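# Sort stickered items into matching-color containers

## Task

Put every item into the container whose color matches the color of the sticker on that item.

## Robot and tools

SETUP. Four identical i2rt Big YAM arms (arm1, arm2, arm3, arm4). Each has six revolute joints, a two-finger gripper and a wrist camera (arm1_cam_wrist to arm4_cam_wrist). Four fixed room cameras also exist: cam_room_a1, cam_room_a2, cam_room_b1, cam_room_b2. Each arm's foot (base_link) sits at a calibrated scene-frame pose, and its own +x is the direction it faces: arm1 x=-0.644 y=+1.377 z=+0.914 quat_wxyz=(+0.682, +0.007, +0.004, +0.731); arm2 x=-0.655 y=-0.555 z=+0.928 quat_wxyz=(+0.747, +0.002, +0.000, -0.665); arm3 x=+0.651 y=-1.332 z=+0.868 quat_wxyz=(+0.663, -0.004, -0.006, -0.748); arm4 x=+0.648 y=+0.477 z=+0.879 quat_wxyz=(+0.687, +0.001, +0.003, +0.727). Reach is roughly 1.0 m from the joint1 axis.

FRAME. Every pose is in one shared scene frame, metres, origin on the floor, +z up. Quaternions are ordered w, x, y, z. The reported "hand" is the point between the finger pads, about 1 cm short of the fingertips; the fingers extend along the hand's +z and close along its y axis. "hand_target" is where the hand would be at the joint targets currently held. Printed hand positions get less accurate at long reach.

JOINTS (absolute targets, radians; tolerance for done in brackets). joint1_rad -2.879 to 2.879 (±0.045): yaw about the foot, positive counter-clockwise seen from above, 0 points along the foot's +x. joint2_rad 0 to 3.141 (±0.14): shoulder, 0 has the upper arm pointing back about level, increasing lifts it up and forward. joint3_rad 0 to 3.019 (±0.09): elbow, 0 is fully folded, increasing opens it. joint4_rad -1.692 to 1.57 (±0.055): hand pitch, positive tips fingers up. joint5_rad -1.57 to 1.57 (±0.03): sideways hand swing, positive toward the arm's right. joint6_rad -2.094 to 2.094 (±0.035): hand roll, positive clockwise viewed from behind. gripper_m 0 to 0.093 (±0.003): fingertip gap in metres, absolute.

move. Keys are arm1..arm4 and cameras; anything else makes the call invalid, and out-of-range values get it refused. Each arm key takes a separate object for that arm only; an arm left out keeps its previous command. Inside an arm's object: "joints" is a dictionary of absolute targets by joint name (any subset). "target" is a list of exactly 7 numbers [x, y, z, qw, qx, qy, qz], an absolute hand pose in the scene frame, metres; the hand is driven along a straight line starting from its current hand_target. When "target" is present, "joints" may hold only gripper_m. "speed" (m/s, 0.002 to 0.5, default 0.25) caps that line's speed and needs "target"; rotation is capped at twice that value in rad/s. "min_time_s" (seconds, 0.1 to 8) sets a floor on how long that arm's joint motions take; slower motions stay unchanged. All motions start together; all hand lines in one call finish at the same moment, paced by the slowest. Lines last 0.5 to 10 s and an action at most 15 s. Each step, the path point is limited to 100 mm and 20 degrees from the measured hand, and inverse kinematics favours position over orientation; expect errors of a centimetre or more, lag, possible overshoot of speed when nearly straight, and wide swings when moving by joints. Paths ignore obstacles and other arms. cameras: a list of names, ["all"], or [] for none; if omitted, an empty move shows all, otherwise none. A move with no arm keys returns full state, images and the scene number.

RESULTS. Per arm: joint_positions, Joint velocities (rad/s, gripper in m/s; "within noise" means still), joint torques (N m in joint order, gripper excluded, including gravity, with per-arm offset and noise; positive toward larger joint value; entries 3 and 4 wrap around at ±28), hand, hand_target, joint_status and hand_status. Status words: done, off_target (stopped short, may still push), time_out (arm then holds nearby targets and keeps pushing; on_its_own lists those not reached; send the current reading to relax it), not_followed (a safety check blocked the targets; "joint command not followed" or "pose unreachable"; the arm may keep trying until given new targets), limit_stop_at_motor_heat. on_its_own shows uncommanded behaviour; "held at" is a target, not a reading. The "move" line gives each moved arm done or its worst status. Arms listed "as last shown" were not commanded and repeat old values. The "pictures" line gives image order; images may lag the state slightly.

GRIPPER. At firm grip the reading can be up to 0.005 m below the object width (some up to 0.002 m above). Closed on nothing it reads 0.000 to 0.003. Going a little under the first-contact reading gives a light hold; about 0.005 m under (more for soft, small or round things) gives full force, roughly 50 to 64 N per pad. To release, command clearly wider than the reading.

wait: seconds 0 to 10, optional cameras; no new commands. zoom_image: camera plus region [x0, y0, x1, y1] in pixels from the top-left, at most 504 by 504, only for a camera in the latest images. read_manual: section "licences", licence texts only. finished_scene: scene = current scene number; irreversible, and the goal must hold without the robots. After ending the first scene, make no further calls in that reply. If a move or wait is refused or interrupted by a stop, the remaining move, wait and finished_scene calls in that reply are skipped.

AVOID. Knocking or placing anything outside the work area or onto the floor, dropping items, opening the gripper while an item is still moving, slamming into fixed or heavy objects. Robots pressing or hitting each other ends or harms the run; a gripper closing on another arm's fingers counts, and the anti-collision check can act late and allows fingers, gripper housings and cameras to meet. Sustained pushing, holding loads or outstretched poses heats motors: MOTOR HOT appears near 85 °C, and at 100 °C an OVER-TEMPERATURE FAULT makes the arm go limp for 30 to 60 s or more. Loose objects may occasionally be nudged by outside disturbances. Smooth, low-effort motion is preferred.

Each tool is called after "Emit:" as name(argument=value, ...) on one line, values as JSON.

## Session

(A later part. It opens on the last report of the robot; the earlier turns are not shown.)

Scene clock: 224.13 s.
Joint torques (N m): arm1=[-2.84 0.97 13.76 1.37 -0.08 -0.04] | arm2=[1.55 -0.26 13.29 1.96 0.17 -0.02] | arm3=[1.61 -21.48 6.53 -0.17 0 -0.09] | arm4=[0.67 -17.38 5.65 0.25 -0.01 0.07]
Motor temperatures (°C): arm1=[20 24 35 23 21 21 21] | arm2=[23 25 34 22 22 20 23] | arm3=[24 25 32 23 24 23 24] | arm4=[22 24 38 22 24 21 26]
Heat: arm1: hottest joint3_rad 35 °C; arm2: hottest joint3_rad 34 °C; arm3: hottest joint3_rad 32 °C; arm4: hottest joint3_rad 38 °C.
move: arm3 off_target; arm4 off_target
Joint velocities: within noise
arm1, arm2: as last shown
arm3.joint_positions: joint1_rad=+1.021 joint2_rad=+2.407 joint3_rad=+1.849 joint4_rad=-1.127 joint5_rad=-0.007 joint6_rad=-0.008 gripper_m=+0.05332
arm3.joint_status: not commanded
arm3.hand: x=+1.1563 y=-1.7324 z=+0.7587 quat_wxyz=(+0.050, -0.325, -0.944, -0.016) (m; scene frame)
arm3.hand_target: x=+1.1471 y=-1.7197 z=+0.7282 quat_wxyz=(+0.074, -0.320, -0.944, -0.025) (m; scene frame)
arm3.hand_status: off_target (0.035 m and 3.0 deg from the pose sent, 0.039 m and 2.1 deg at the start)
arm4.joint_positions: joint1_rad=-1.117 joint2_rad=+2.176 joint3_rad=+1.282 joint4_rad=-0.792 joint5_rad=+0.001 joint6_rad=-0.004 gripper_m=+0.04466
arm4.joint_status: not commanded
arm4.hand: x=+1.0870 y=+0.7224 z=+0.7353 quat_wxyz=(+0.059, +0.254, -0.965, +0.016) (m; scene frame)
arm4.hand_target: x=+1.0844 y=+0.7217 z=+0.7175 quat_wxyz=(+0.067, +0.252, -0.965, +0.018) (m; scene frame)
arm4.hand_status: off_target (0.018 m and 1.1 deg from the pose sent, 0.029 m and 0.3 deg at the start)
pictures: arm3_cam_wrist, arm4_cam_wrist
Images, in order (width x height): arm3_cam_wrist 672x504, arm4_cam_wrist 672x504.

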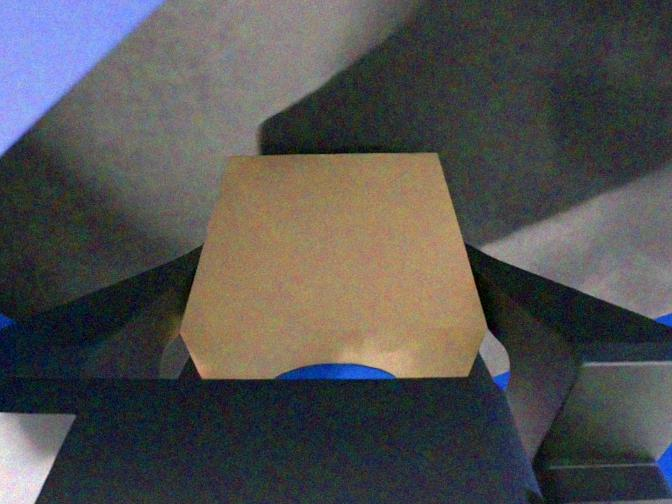

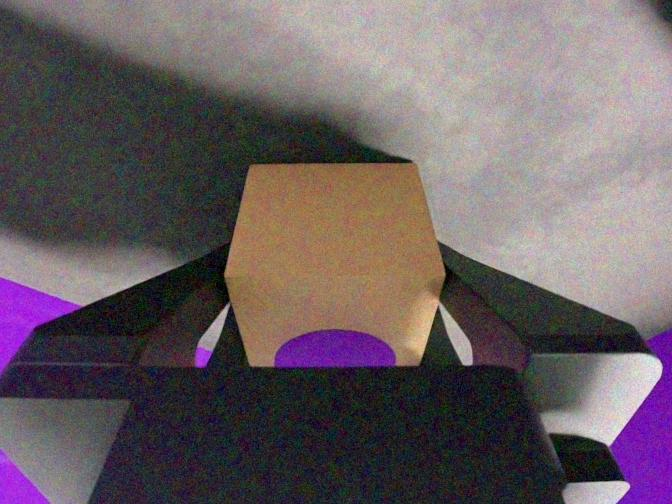

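Emit:
move(arm3={"target":[1.14,-1.714,0.765,0.0743,-0.3196,-0.9444,-0.0252],"speed":0.08}, arm4={"joints":{"gripper_m":0.085}})

Emit:
move(arm3={"target":[1.118,-1.698,0.745,0.0743,-0.3196,-0.9444,-0.0252],"speed":0.08}, arm4={"target":[1.08,0.72,0.95,0.0675,0.2514,-0.9654,0.0176],"speed":0.2}, cameras=["arm3_cam_wrist","arm4_cam_wrist","cam_room_a1"])

Emit:
zoom_image(camera="cam_room_a1", region=[90, 260, 250, 420])

Scene clock: 233.23 s.
Joint torques (N m): arm1=[-2.49 0.85 13.98 1.43 -0.09 -0.08] | arm2=[1.55 -0.15 13.29 1.98 0.18 -0.03] | arm3=[1.61 -26.05 5.94 -1.1 0 -0.1] | arm4=[0.85 -17.32 5.63 0.34 -0.02 0.1]
Motor temperatures (°C): arm1=[20 24 36 23 21 21 21] | arm2=[23 25 34 22 22 20 23] | arm3=[24 26 31 23 24 23 24] | arm4=[22 24 36 22 24 21 26]
Heat: arm1: hottest joint3_rad 36 °C; arm2: hottest joint3_rad 34 °C; arm3: hottest joint3_rad 31 °C; arm4: hottest joint3_rad 36 °C.
move: arm3 done; arm4 done
Joint velocities: within noise
arm1, arm2: as last shown
arm3.joint_positions: joint1_rad=+1.021 joint2_rad=+2.383 joint3_rad=+1.809 joint4_rad=-1.141 joint5_rad=-0.007 joint6_rad=-0.008 gripper_m=+0.05332
arm3.joint_status: not commanded
arm3.hand: x=+1.1441 y=-1.7228 z=+0.7622 quat_wxyz=(+0.064, -0.325, -0.943, -0.021) (m; scene frame)
arm3.hand_target: x=+1.1400 y=-1.7142 z=+0.7649 quat_wxyz=(+0.074, -0.320, -0.944, -0.025) (m; scene frame)
arm3.hand_status: done (0.010 m and 1.4 deg from the pose sent, 0.025 m and 3.0 deg at the start)
arm4.joint_positions: joint1_rad=-1.117 joint2_rad=+2.176 joint3_rad=+1.282 joint4_rad=-0.792 joint5_rad=+0.001 joint6_rad=-0.004 gripper_m=+0.08491
arm4.joint_status: all done
arm4.hand: x=+1.0869 y=+0.7224 z=+0.7353 quat_wxyz=(+0.059, +0.254, -0.965, +0.016) (m; scene frame)
arm4.hand_target: x=+1.0844 y=+0.7218 z=+0.7175 quat_wxyz=(+0.067, +0.251, -0.965, +0.018) (m; scene frame)
arm4.hand_status: not commanded
pictures: none

Scene clock: 235.10 s.
Joint torques (N m): arm1=[-3.08 0.67 13.75 1.4 -0.05 -0.01] | arm2=[1.49 -0.26 13.3 1.98 0.16 -0.03] | arm3=[1.49 -23.3 4.83 -0.55 0 -0.11] | arm4=[0.26 -18.73 9.35 -0.64 0.01 0.13]
Motor temperatures (°C): arm1=[20 24 36 23 21 21 21] | arm2=[23 25 34 22 22 20 23] | arm3=[24 26 31 23 24 23 24] | arm4=[22 24 36 22 24 21 26]
Heat: arm1: hottest joint3_rad 36 °C; arm2: hottest joint3_rad 34 °C; arm3: hottest joint3_rad 31 °C; arm4: hottest joint3_rad 36 °C.
move: arm3 off_target; arm4 off_target
Joint velocities: within noise
arm1, arm2: as last shown
arm3.joint_positions: joint1_rad=+1.021 joint2_rad=+2.332 joint3_rad=+1.696 joint4_rad=-1.059 joint5_rad=-0.007 joint6_rad=-0.009 gripper_m=+0.05332
arm3.joint_status: not commanded
arm3.hand: x=+1.1287 y=-1.7106 z=+0.7581 quat_wxyz=(+0.055, -0.325, -0.944, -0.018) (m; scene frame)
arm3.hand_target: x=+1.1179 y=-1.6982 z=+0.7453 quat_wxyz=(+0.074, -0.320, -0.944, -0.025) (m; scene frame)
arm3.hand_status: off_target (0.021 m and 2.5 deg from the pose sent, 0.040 m and 1.4 deg at the start)
arm4.joint_positions: joint1_rad=-1.117 joint2_rad=+1.821 joint3_rad=+1.353 joint4_rad=-1.258 joint5_rad=+0.001 joint6_rad=-0.004 gripper_m=+0.08491
arm4.joint_status: not commanded
arm4.hand: x=+1.0706 y=+0.7134 z=+0.9395 quat_wxyz=(+0.078, +0.254, -0.964, +0.021) (m; scene frame)
arm4.hand_target: x=+1.0797 y=+0.7199 z=+0.9501 quat_wxyz=(+0.067, +0.252, -0.965, +0.017) (m; scene frame)
arm4.hand_status: off_target (0.016 m and 1.3 deg from the pose sent, 0.215 m and 1.1 deg at the start)
pictures: arm3_cam_wrist, arm4_cam_wrist, cam_room_a1
Images, in order (width x height): arm3_cam_wrist 672x504, arm4_cam_wrist 672x504, cam_room_a1 672x504.

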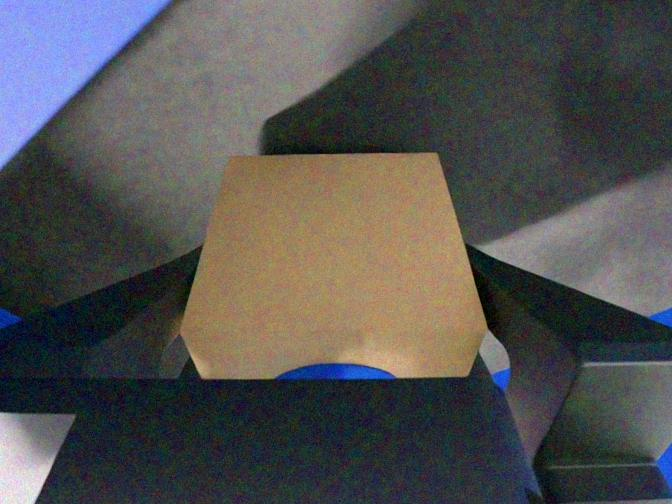

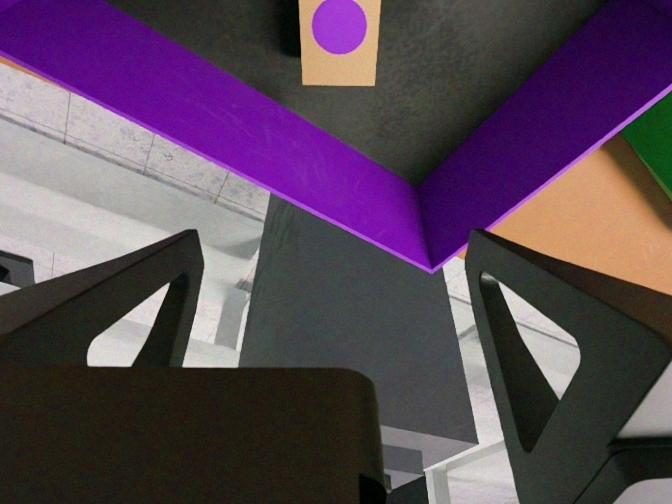

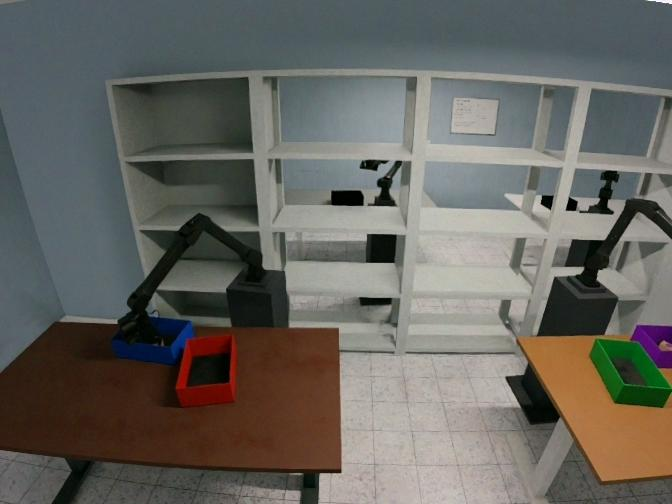

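Scaled by 3.150.

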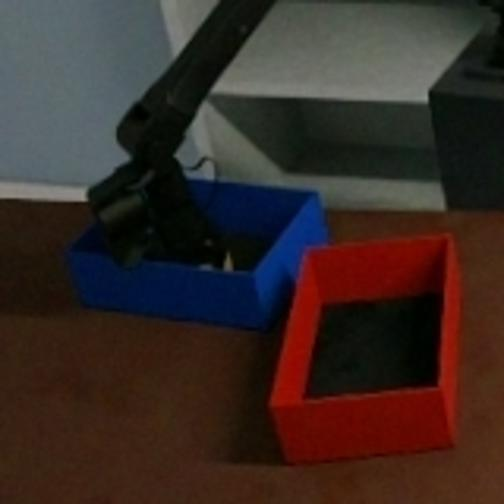

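Emit:
move(arm3={"target":[1.12,-1.698,0.86,0.0743,-0.3196,-0.9444,-0.0252],"speed":0.12}, cameras=["arm3_cam_wrist","cam_room_a1"])

Emit:
zoom_image(camera="cam_room_a1", region=[90, 260, 250, 420])

Scene clock: 245.17 s.
Joint torques (N m): arm1=[-2.96 1.14 14 1.46 -0.05 -0.09] | arm2=[1.49 -0.09 13.27 1.96 0.16 -0.03] | arm3=[1.61 -24.53 10.07 -0.92 0 -0.07] | arm4=[0.97 -18.67 9.42 -0.57 0.01 0.11]
Motor temperatures (°C): arm1=[20 24 36 23 21 21 21] | arm2=[23 25 34 22 22 20 23] | arm3=[24 27 31 23 24 23 24] | arm4=[22 24 36 22 24 21 25]
Heat: arm1: hottest joint3_rad 36 °C; arm2: hottest joint3_rad 34 °C; arm3: hottest joint3_rad 31 °C; arm4: hottest joint3_rad 36 °C.
move: arm3 off_target
Joint velocities: within noise
arm1, arm2, arm4: as last shown
arm3.joint_positions: joint1_rad=+1.021 joint2_rad=+2.194 joint3_rad=+1.684 joint4_rad=-1.264 joint5_rad=-0.007 joint6_rad=-0.011 gripper_m=+0.05332
arm3.joint_status: not commanded
arm3.hand: x=+1.1070 y=-1.6923 z=+0.8419 quat_wxyz=(+0.092, -0.323, -0.941, -0.031) (m; scene frame)
arm3.hand_target: x=+1.1194 y=-1.6977 z=+0.8601 quat_wxyz=(+0.074, -0.320, -0.944, -0.025) (m; scene frame)
arm3.hand_status: off_target (0.023 m and 2.2 deg from the pose sent, 0.103 m and 2.5 deg at the start)
pictures: arm3_cam_wrist, cam_room_a1
Images, in order (width x height): arm3_cam_wrist 672x504, cam_room_a1 672x504.

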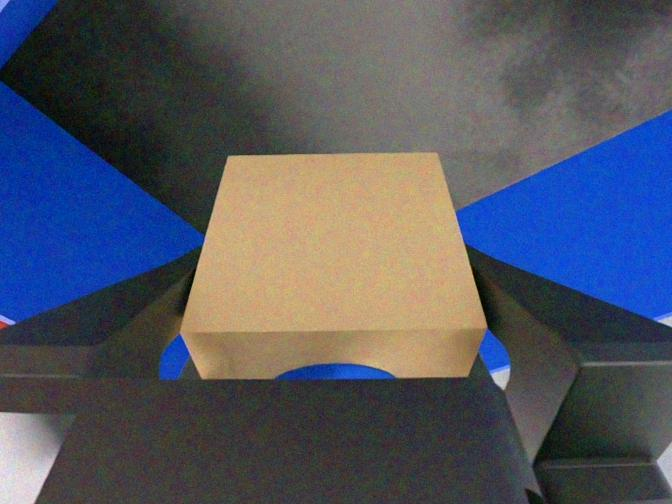

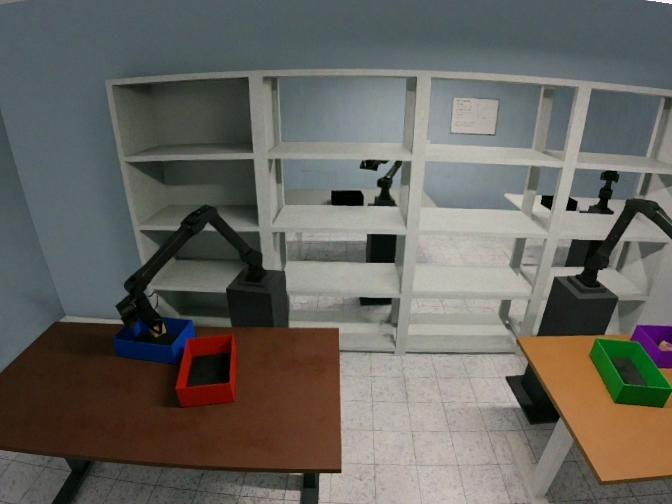

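Scaled by 3.150.

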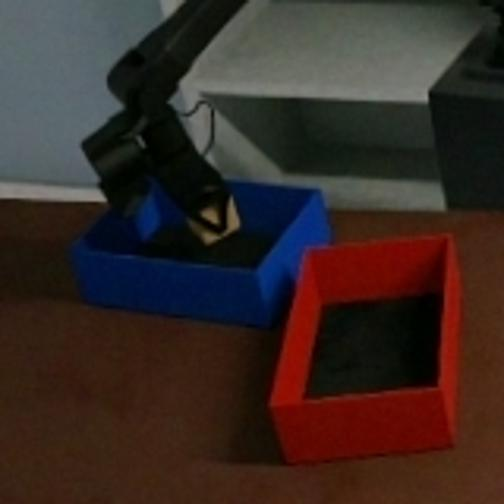

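Emit:
move(arm3={"target":[1.12,-1.682,0.87,0.0565,-0.6926,-0.717,-0.0545],"speed":0.25}, cameras=["arm3_cam_wrist","cam_room_a1"])

Scene clock: 256.37 s.
Joint torques (N m): arm1=[-2.26 0.85 13.97 1.48 0.01 -0.04] | arm2=[1.55 -0.15 13.33 1.96 0.16 -0.03] | arm3=[0.5 -24.82 6.94 -0.05 -0.04 0.05] | arm4=[1.03 -18.67 9.47 -0.59 0 0.11]
Motor temperatures (°C): arm1=[20 24 36 23 21 21 21] | arm2=[23 24 35 22 22 20 23] | arm3=[24 26 31 23 24 23 24] | arm4=[22 25 37 22 24 21 25]
Heat: arm1: hottest joint3_rad 36 °C; arm2: hottest joint3_rad 35 °C; arm3: hottest joint3_rad 31 °C; arm4: hottest joint3_rad 37 °C.
move: arm3 off_target
Joint velocities: within noise
arm1, arm2, arm4: as last shown
arm3.joint_positions: joint1_rad=+1.021 joint2_rad=+2.135 joint3_rad=+1.633 joint4_rad=-1.207 joint5_rad=-0.127 joint6_rad=+0.842 gripper_m=+0.05332
arm3.joint_status: not commanded
arm3.hand: x=+1.1208 y=-1.6766 z=+0.8588 quat_wxyz=(+0.069, -0.687, -0.722, -0.053) (m; scene frame)
arm3.hand_target: x=+1.1199 y=-1.6820 z=+0.8699 quat_wxyz=(+0.057, -0.693, -0.717, -0.054) (m; scene frame)
arm3.hand_status: off_target (0.012 m and 1.7 deg from the pose sent, 0.033 m and 50.2 deg at the start)
pictures: arm3_cam_wrist, cam_room_a1
Images, in order (width x height): arm3_cam_wrist 672x504, cam_room_a1 672x504.

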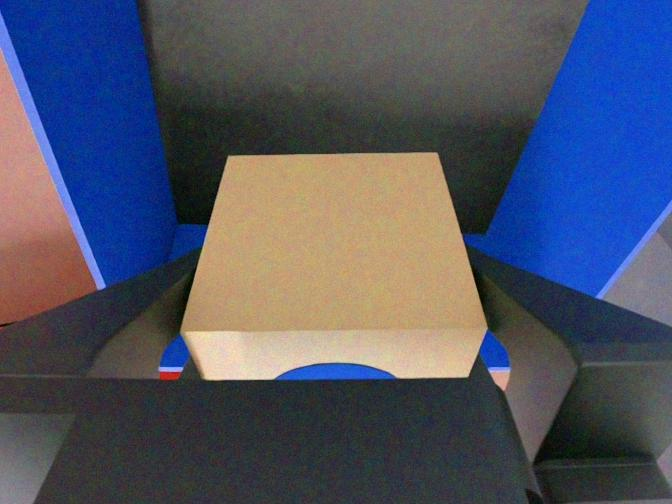

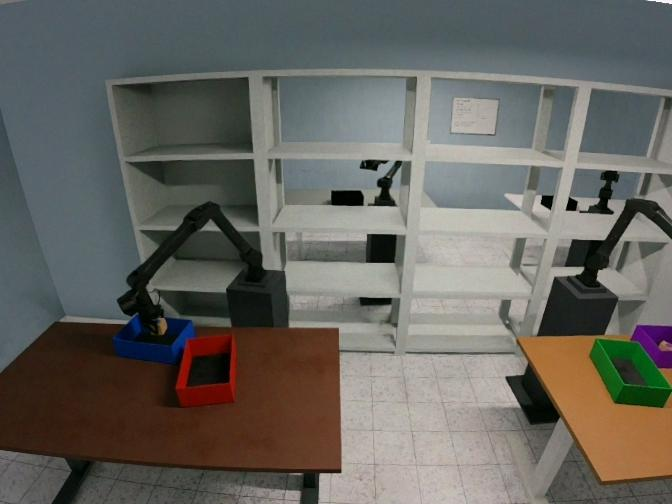

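Emit:
move(arm3={"target":[1.12,-1.682,0.77,0.0565,-0.6926,-0.717,-0.0545],"speed":0.2})

Emit:
move(arm3={"target":[1.12,-1.682,0.735,0.0565,-0.6926,-0.717,-0.0545],"speed":0.06}, cameras=["arm3_cam_wrist"])

Scene clock: 262.03 s.
Joint torques (N m): arm1=[-2.67 1.2 14.12 1.66 -0.03 -0.05] | arm2=[1.49 -0.03 13.3 1.94 0.16 -0.03] | arm3=[0.44 -24.06 6.93 -0.06 -0.04 0.03] | arm4=[0.85 -18.26 9.51 -0.57 0.03 0.11]
Motor temperatures (°C): arm1=[20 24 36 23 21 21 21] | arm2=[23 24 35 22 22 20 23] | arm3=[24 27 31 23 24 23 25] | arm4=[22 25 37 22 24 21 25]
Heat: arm1: hottest joint3_rad 36 °C; arm2: hottest joint3_rad 35 °C; arm3: hottest joint3_rad 31 °C; arm4: hottest joint3_rad 37 °C.
move: arm3 done
Joint velocities: within noise
arm1, arm2, arm4: as last shown
arm3.joint_positions: joint1_rad=+1.021 joint2_rad=+2.262 joint3_rad=+1.576 joint4_rad=-1.015 joint5_rad=-0.127 joint6_rad=+0.844 gripper_m=+0.05332
arm3.joint_status: not commanded
arm3.hand: x=+1.1184 y=-1.6759 z=+0.7655 quat_wxyz=(+0.065, -0.688, -0.721, -0.053) (m; scene frame)
arm3.hand_target: x=+1.1199 y=-1.6820 z=+0.7700 quat_wxyz=(+0.057, -0.693, -0.717, -0.054) (m; scene frame)
arm3.hand_status: done (0.008 m and 1.2 deg from the pose sent, 0.089 m and 1.7 deg at the start)
pictures: none

Scene clock: 263.13 s.
Joint torques (N m): arm1=[-3.08 -0.15 13.79 1.52 -0.03 -0.06] | arm2=[1.55 -0.26 13.3 1.98 0.16 -0.02] | arm3=[0.67 -20.72 6.68 0.31 0.12 0.04] | arm4=[0.97 -18.61 9.48 -0.73 -0.01 0.11]
Motor temperatures (°C): arm1=[20 24 36 23 21 21 21] | arm2=[23 24 35 22 22 20 23] | arm3=[24 27 31 23 24 23 25] | arm4=[22 25 37 22 24 21 25]
Heat: arm1: hottest joint3_rad 36 °C; arm2: hottest joint3_rad 35 °C; arm3: hottest joint3_rad 31 °C; arm4: hottest joint3_rad 37 °C.
move: arm3 off_target
Joint velocities: within noise
arm1, arm2, arm4: as last shown
arm3.joint_positions: joint1_rad=+1.021 joint2_rad=+2.286 joint3_rad=+1.576 joint4_rad=-0.962 joint5_rad=-0.131 joint6_rad=+0.844 gripper_m=+0.05332
arm3.joint_status: not commanded
arm3.hand: x=+1.1246 y=-1.6800 z=+0.7508 quat_wxyz=(+0.050, -0.687, -0.722, -0.056) (m; scene frame)
arm3.hand_target: x=+1.1196 y=-1.6817 z=+0.7352 quat_wxyz=(+0.057, -0.693, -0.717, -0.054) (m; scene frame)
arm3.hand_status: off_target (0.017 m and 1.1 deg from the pose sent, 0.031 m and 1.2 deg at the start)
pictures: arm3_cam_wrist
Images, in order (width x height): arm3_cam_wrist 672x504.

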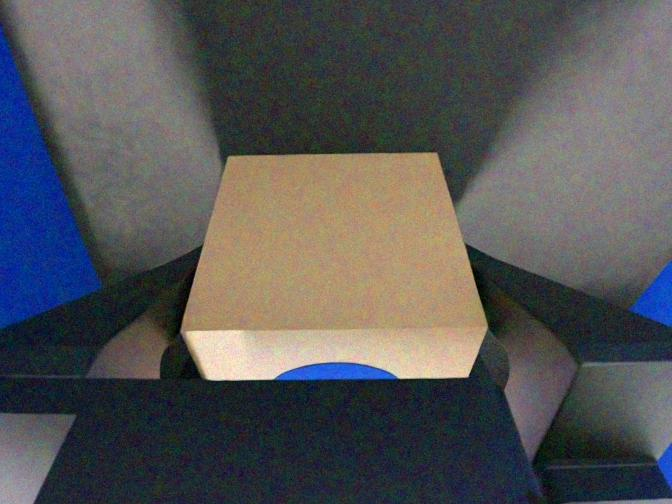

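Emit:
move(arm3={"target":[1.119,-1.682,0.722,0.0565,-0.6926,-0.717,-0.0545],"speed":0.05})

Emit:
move(arm3={"joints":{"gripper_m":0.075}}, cameras=["arm3_cam_wrist"])

Emit:
move(arm3={"target":[1.115,-1.682,0.95,0.0565,-0.6926,-0.717,-0.0545],"speed":0.2}, cameras=["arm3_cam_wrist","cam_room_a1","cam_room_a2"])

Scene clock: 267.83 s.
Joint torques (N m): arm1=[-2.43 0.67 13.83 1.46 -0.05 -0.04] | arm2=[1.49 -0.26 13.27 1.98 0.16 -0.03] | arm3=[0.56 -18.78 6.35 1.2 0.13 0.02] | arm4=[0.67 -18.67 9.5 -0.76 -0.04 0.08]
Motor temperatures (°C): arm1=[20 24 36 23 21 21 21] | arm2=[23 24 35 22 22 20 23] | arm3=[24 27 30 23 24 23 25] | arm4=[22 25 37 22 24 21 25]
Heat: arm1: hottest joint3_rad 36 °C; arm2: hottest joint3_rad 35 °C; arm3: hottest joint3_rad 30 °C; arm4: hottest joint3_rad 37 °C.
move: arm3 off_target
Joint velocities: within noise
arm1.joint_positions: joint1_rad=-2.322 joint2_rad=+0.650 joint3_rad=+0.512 joint4_rad=+0.026 joint5_rad=-0.089 joint6_rad=+0.004 gripper_m=+0.08496
arm1.joint_status: not commanded
arm1.hand: x=-0.3298 y=+1.1449 z=+1.2421 quat_wxyz=(-0.633, -0.222, -0.717, +0.191) (m; scene frame)
arm1.hand_target: x=-0.3301 y=+1.1401 z=+1.2501 quat_wxyz=(-0.633, -0.222, -0.715, +0.197) (m; scene frame)
arm1.hand_status: not commanded
arm2.joint_positions: joint1_rad=+0.930 joint2_rad=+0.458 joint3_rad=+0.408 joint4_rad=-0.025 joint5_rad=+0.026 joint6_rad=+0.008 gripper_m=+0.08994
arm2.joint_status: not commanded
arm2.hand: x=-0.3630 y=-0.7313 z=+1.2491 quat_wxyz=(-0.655, -0.203, -0.705, +0.181) (m; scene frame)
arm2.hand_target: x=-0.3600 y=-0.7300 z=+1.2499 quat_wxyz=(-0.651, -0.198, -0.710, +0.182) (m; scene frame)
arm2.hand_status: not commanded
arm3.joint_positions: joint1_rad=+1.021 joint2_rad=+2.286 joint3_rad=+1.576 joint4_rad=-0.960 joint5_rad=-0.131 joint6_rad=+0.844 gripper_m=+0.05331
arm3.joint_status: not commanded
arm3.hand: x=+1.1249 y=-1.6803 z=+0.7508 quat_wxyz=(+0.050, -0.687, -0.722, -0.057) (m; scene frame)
arm3.hand_target: x=+1.1179 y=-1.6811 z=+0.7230 quat_wxyz=(+0.057, -0.693, -0.717, -0.054) (m; scene frame)
arm3.hand_status: off_target (0.029 m and 1.2 deg from the pose sent, 0.030 m and 1.1 deg at the start)
arm4: as last shown
pictures: none

Scene clock: 268.37 s.
Joint torques (N m): arm1=[-2.84 0.85 14 1.46 -0.08 -0.03] | arm2=[1.49 -0.15 13.27 1.98 0.16 -0.02] | arm3=[0.73 -20.07 6.38 0.1 0.09 0.02] | arm4=[0.73 -18.2 9.5 -0.5 -0.01 0.11]
Motor temperatures (°C): arm1=[20 24 36 23 21 21 21] | arm2=[23 24 35 22 22 20 23] | arm3=[24 27 30 23 24 23 25] | arm4=[22 25 37 22 24 21 25]
Heat: arm1: hottest joint3_rad 36 °C; arm2: hottest joint3_rad 35 °C; arm3: hottest joint3_rad 30 °C; arm4: hottest joint3_rad 37 °C.
move: arm3 done
Joint velocities: within noise
arm1, arm2, arm4: as last shown
arm3.joint_positions: joint1_rad=+1.019 joint2_rad=+2.296 joint3_rad=+1.576 joint4_rad=-0.934 joint5_rad=-0.130 joint6_rad=+0.845 gripper_m=+0.07496
arm3.joint_status: all done
arm3.hand: x=+1.1270 y=-1.6839 z=+0.7444 quat_wxyz=(+0.042, -0.688, -0.722, -0.057) (m; scene frame)
arm3.hand_target: x=+1.1181 y=-1.6811 z=+0.7231 quat_wxyz=(+0.057, -0.693, -0.717, -0.054) (m; scene frame)
arm3.hand_status: not commanded
pictures: arm3_cam_wrist
Images, in order (width x height): arm3_cam_wrist 672x504.

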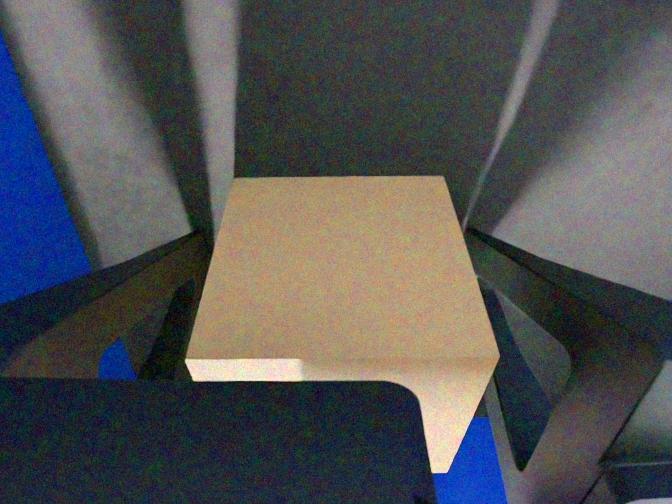

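Scene clock: 270.23 s.
Joint torques (N m): arm1=[-3.08 0.73 13.97 1.57 -0.04 -0.06] | arm2=[1.49 -0.15 13.3 1.98 0.15 -0.03] | arm3=[0.15 -21.66 11.32 -0.73 0.11 -0.06] | arm4=[1.2 -18.43 9.59 -0.54 0.01 0.11]
Motor temperatures (°C): arm1=[20 24 36 23 21 21 21] | arm2=[23 24 35 22 22 20 23] | arm3=[24 27 30 23 24 23 24] | arm4=[22 25 37 22 24 21 25]
Heat: arm1: hottest joint3_rad 36 °C; arm2: hottest joint3_rad 35 °C; arm3: hottest joint3_rad 30 °C; arm4: hottest joint3_rad 37 °C.
move: arm3 off_target
Joint velocities: within noise
arm1, arm2, arm4: as last shown
arm3.joint_positions: joint1_rad=+1.019 joint2_rad=+2.018 joint3_rad=+1.658 joint4_rad=-1.355 joint5_rad=-0.130 joint6_rad=+0.845 gripper_m=+0.07497
arm3.joint_status: not commanded
arm3.hand: x=+1.1096 y=-1.6677 z=+0.9368 quat_wxyz=(+0.072, -0.689, -0.720, -0.054) (m; scene frame)
arm3.hand_target: x=+1.1145 y=-1.6816 z=+0.9501 quat_wxyz=(+0.056, -0.693, -0.717, -0.054) (m; scene frame)
arm3.hand_status: off_target (0.020 m and 1.9 deg from the pose sent, 0.206 m and 1.9 deg at the start)
pictures: arm3_cam_wrist, cam_room_a1, cam_room_a2
Images, in order (width x height): arm3_cam_wrist 672x504, cam_room_a1 672x504, cam_room_a2 672x504.

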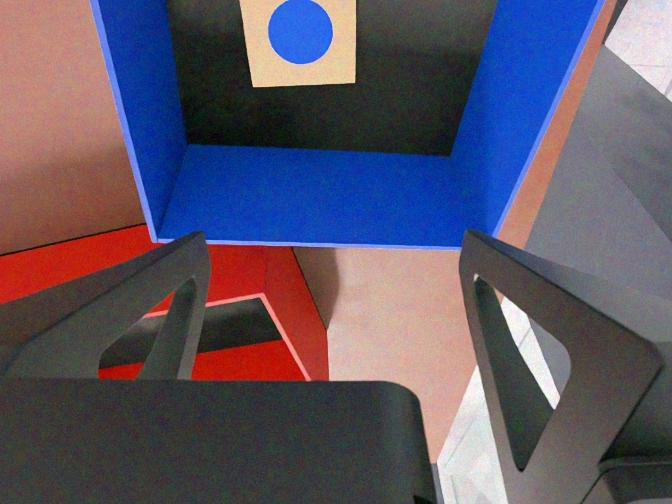

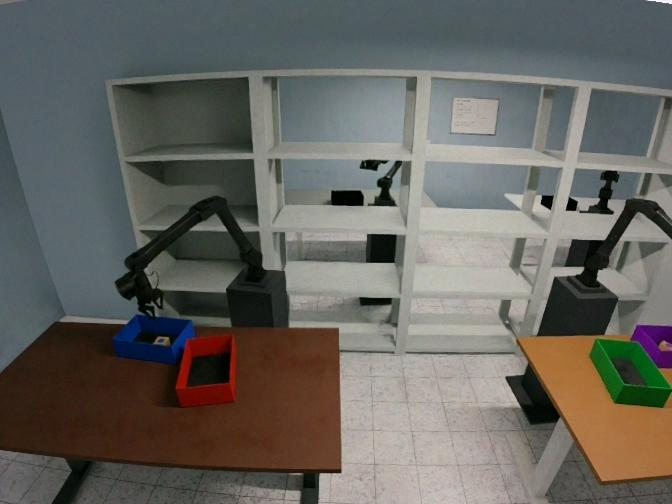

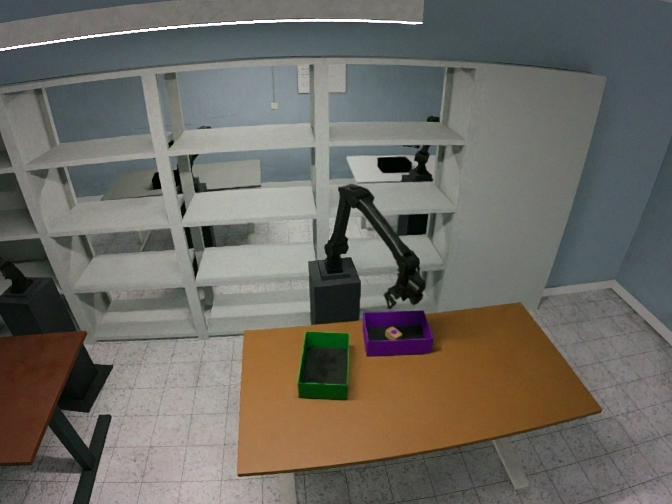

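Both are placed.

Emit:
finished_scene(scene=3)

The scene is finished: the task was done.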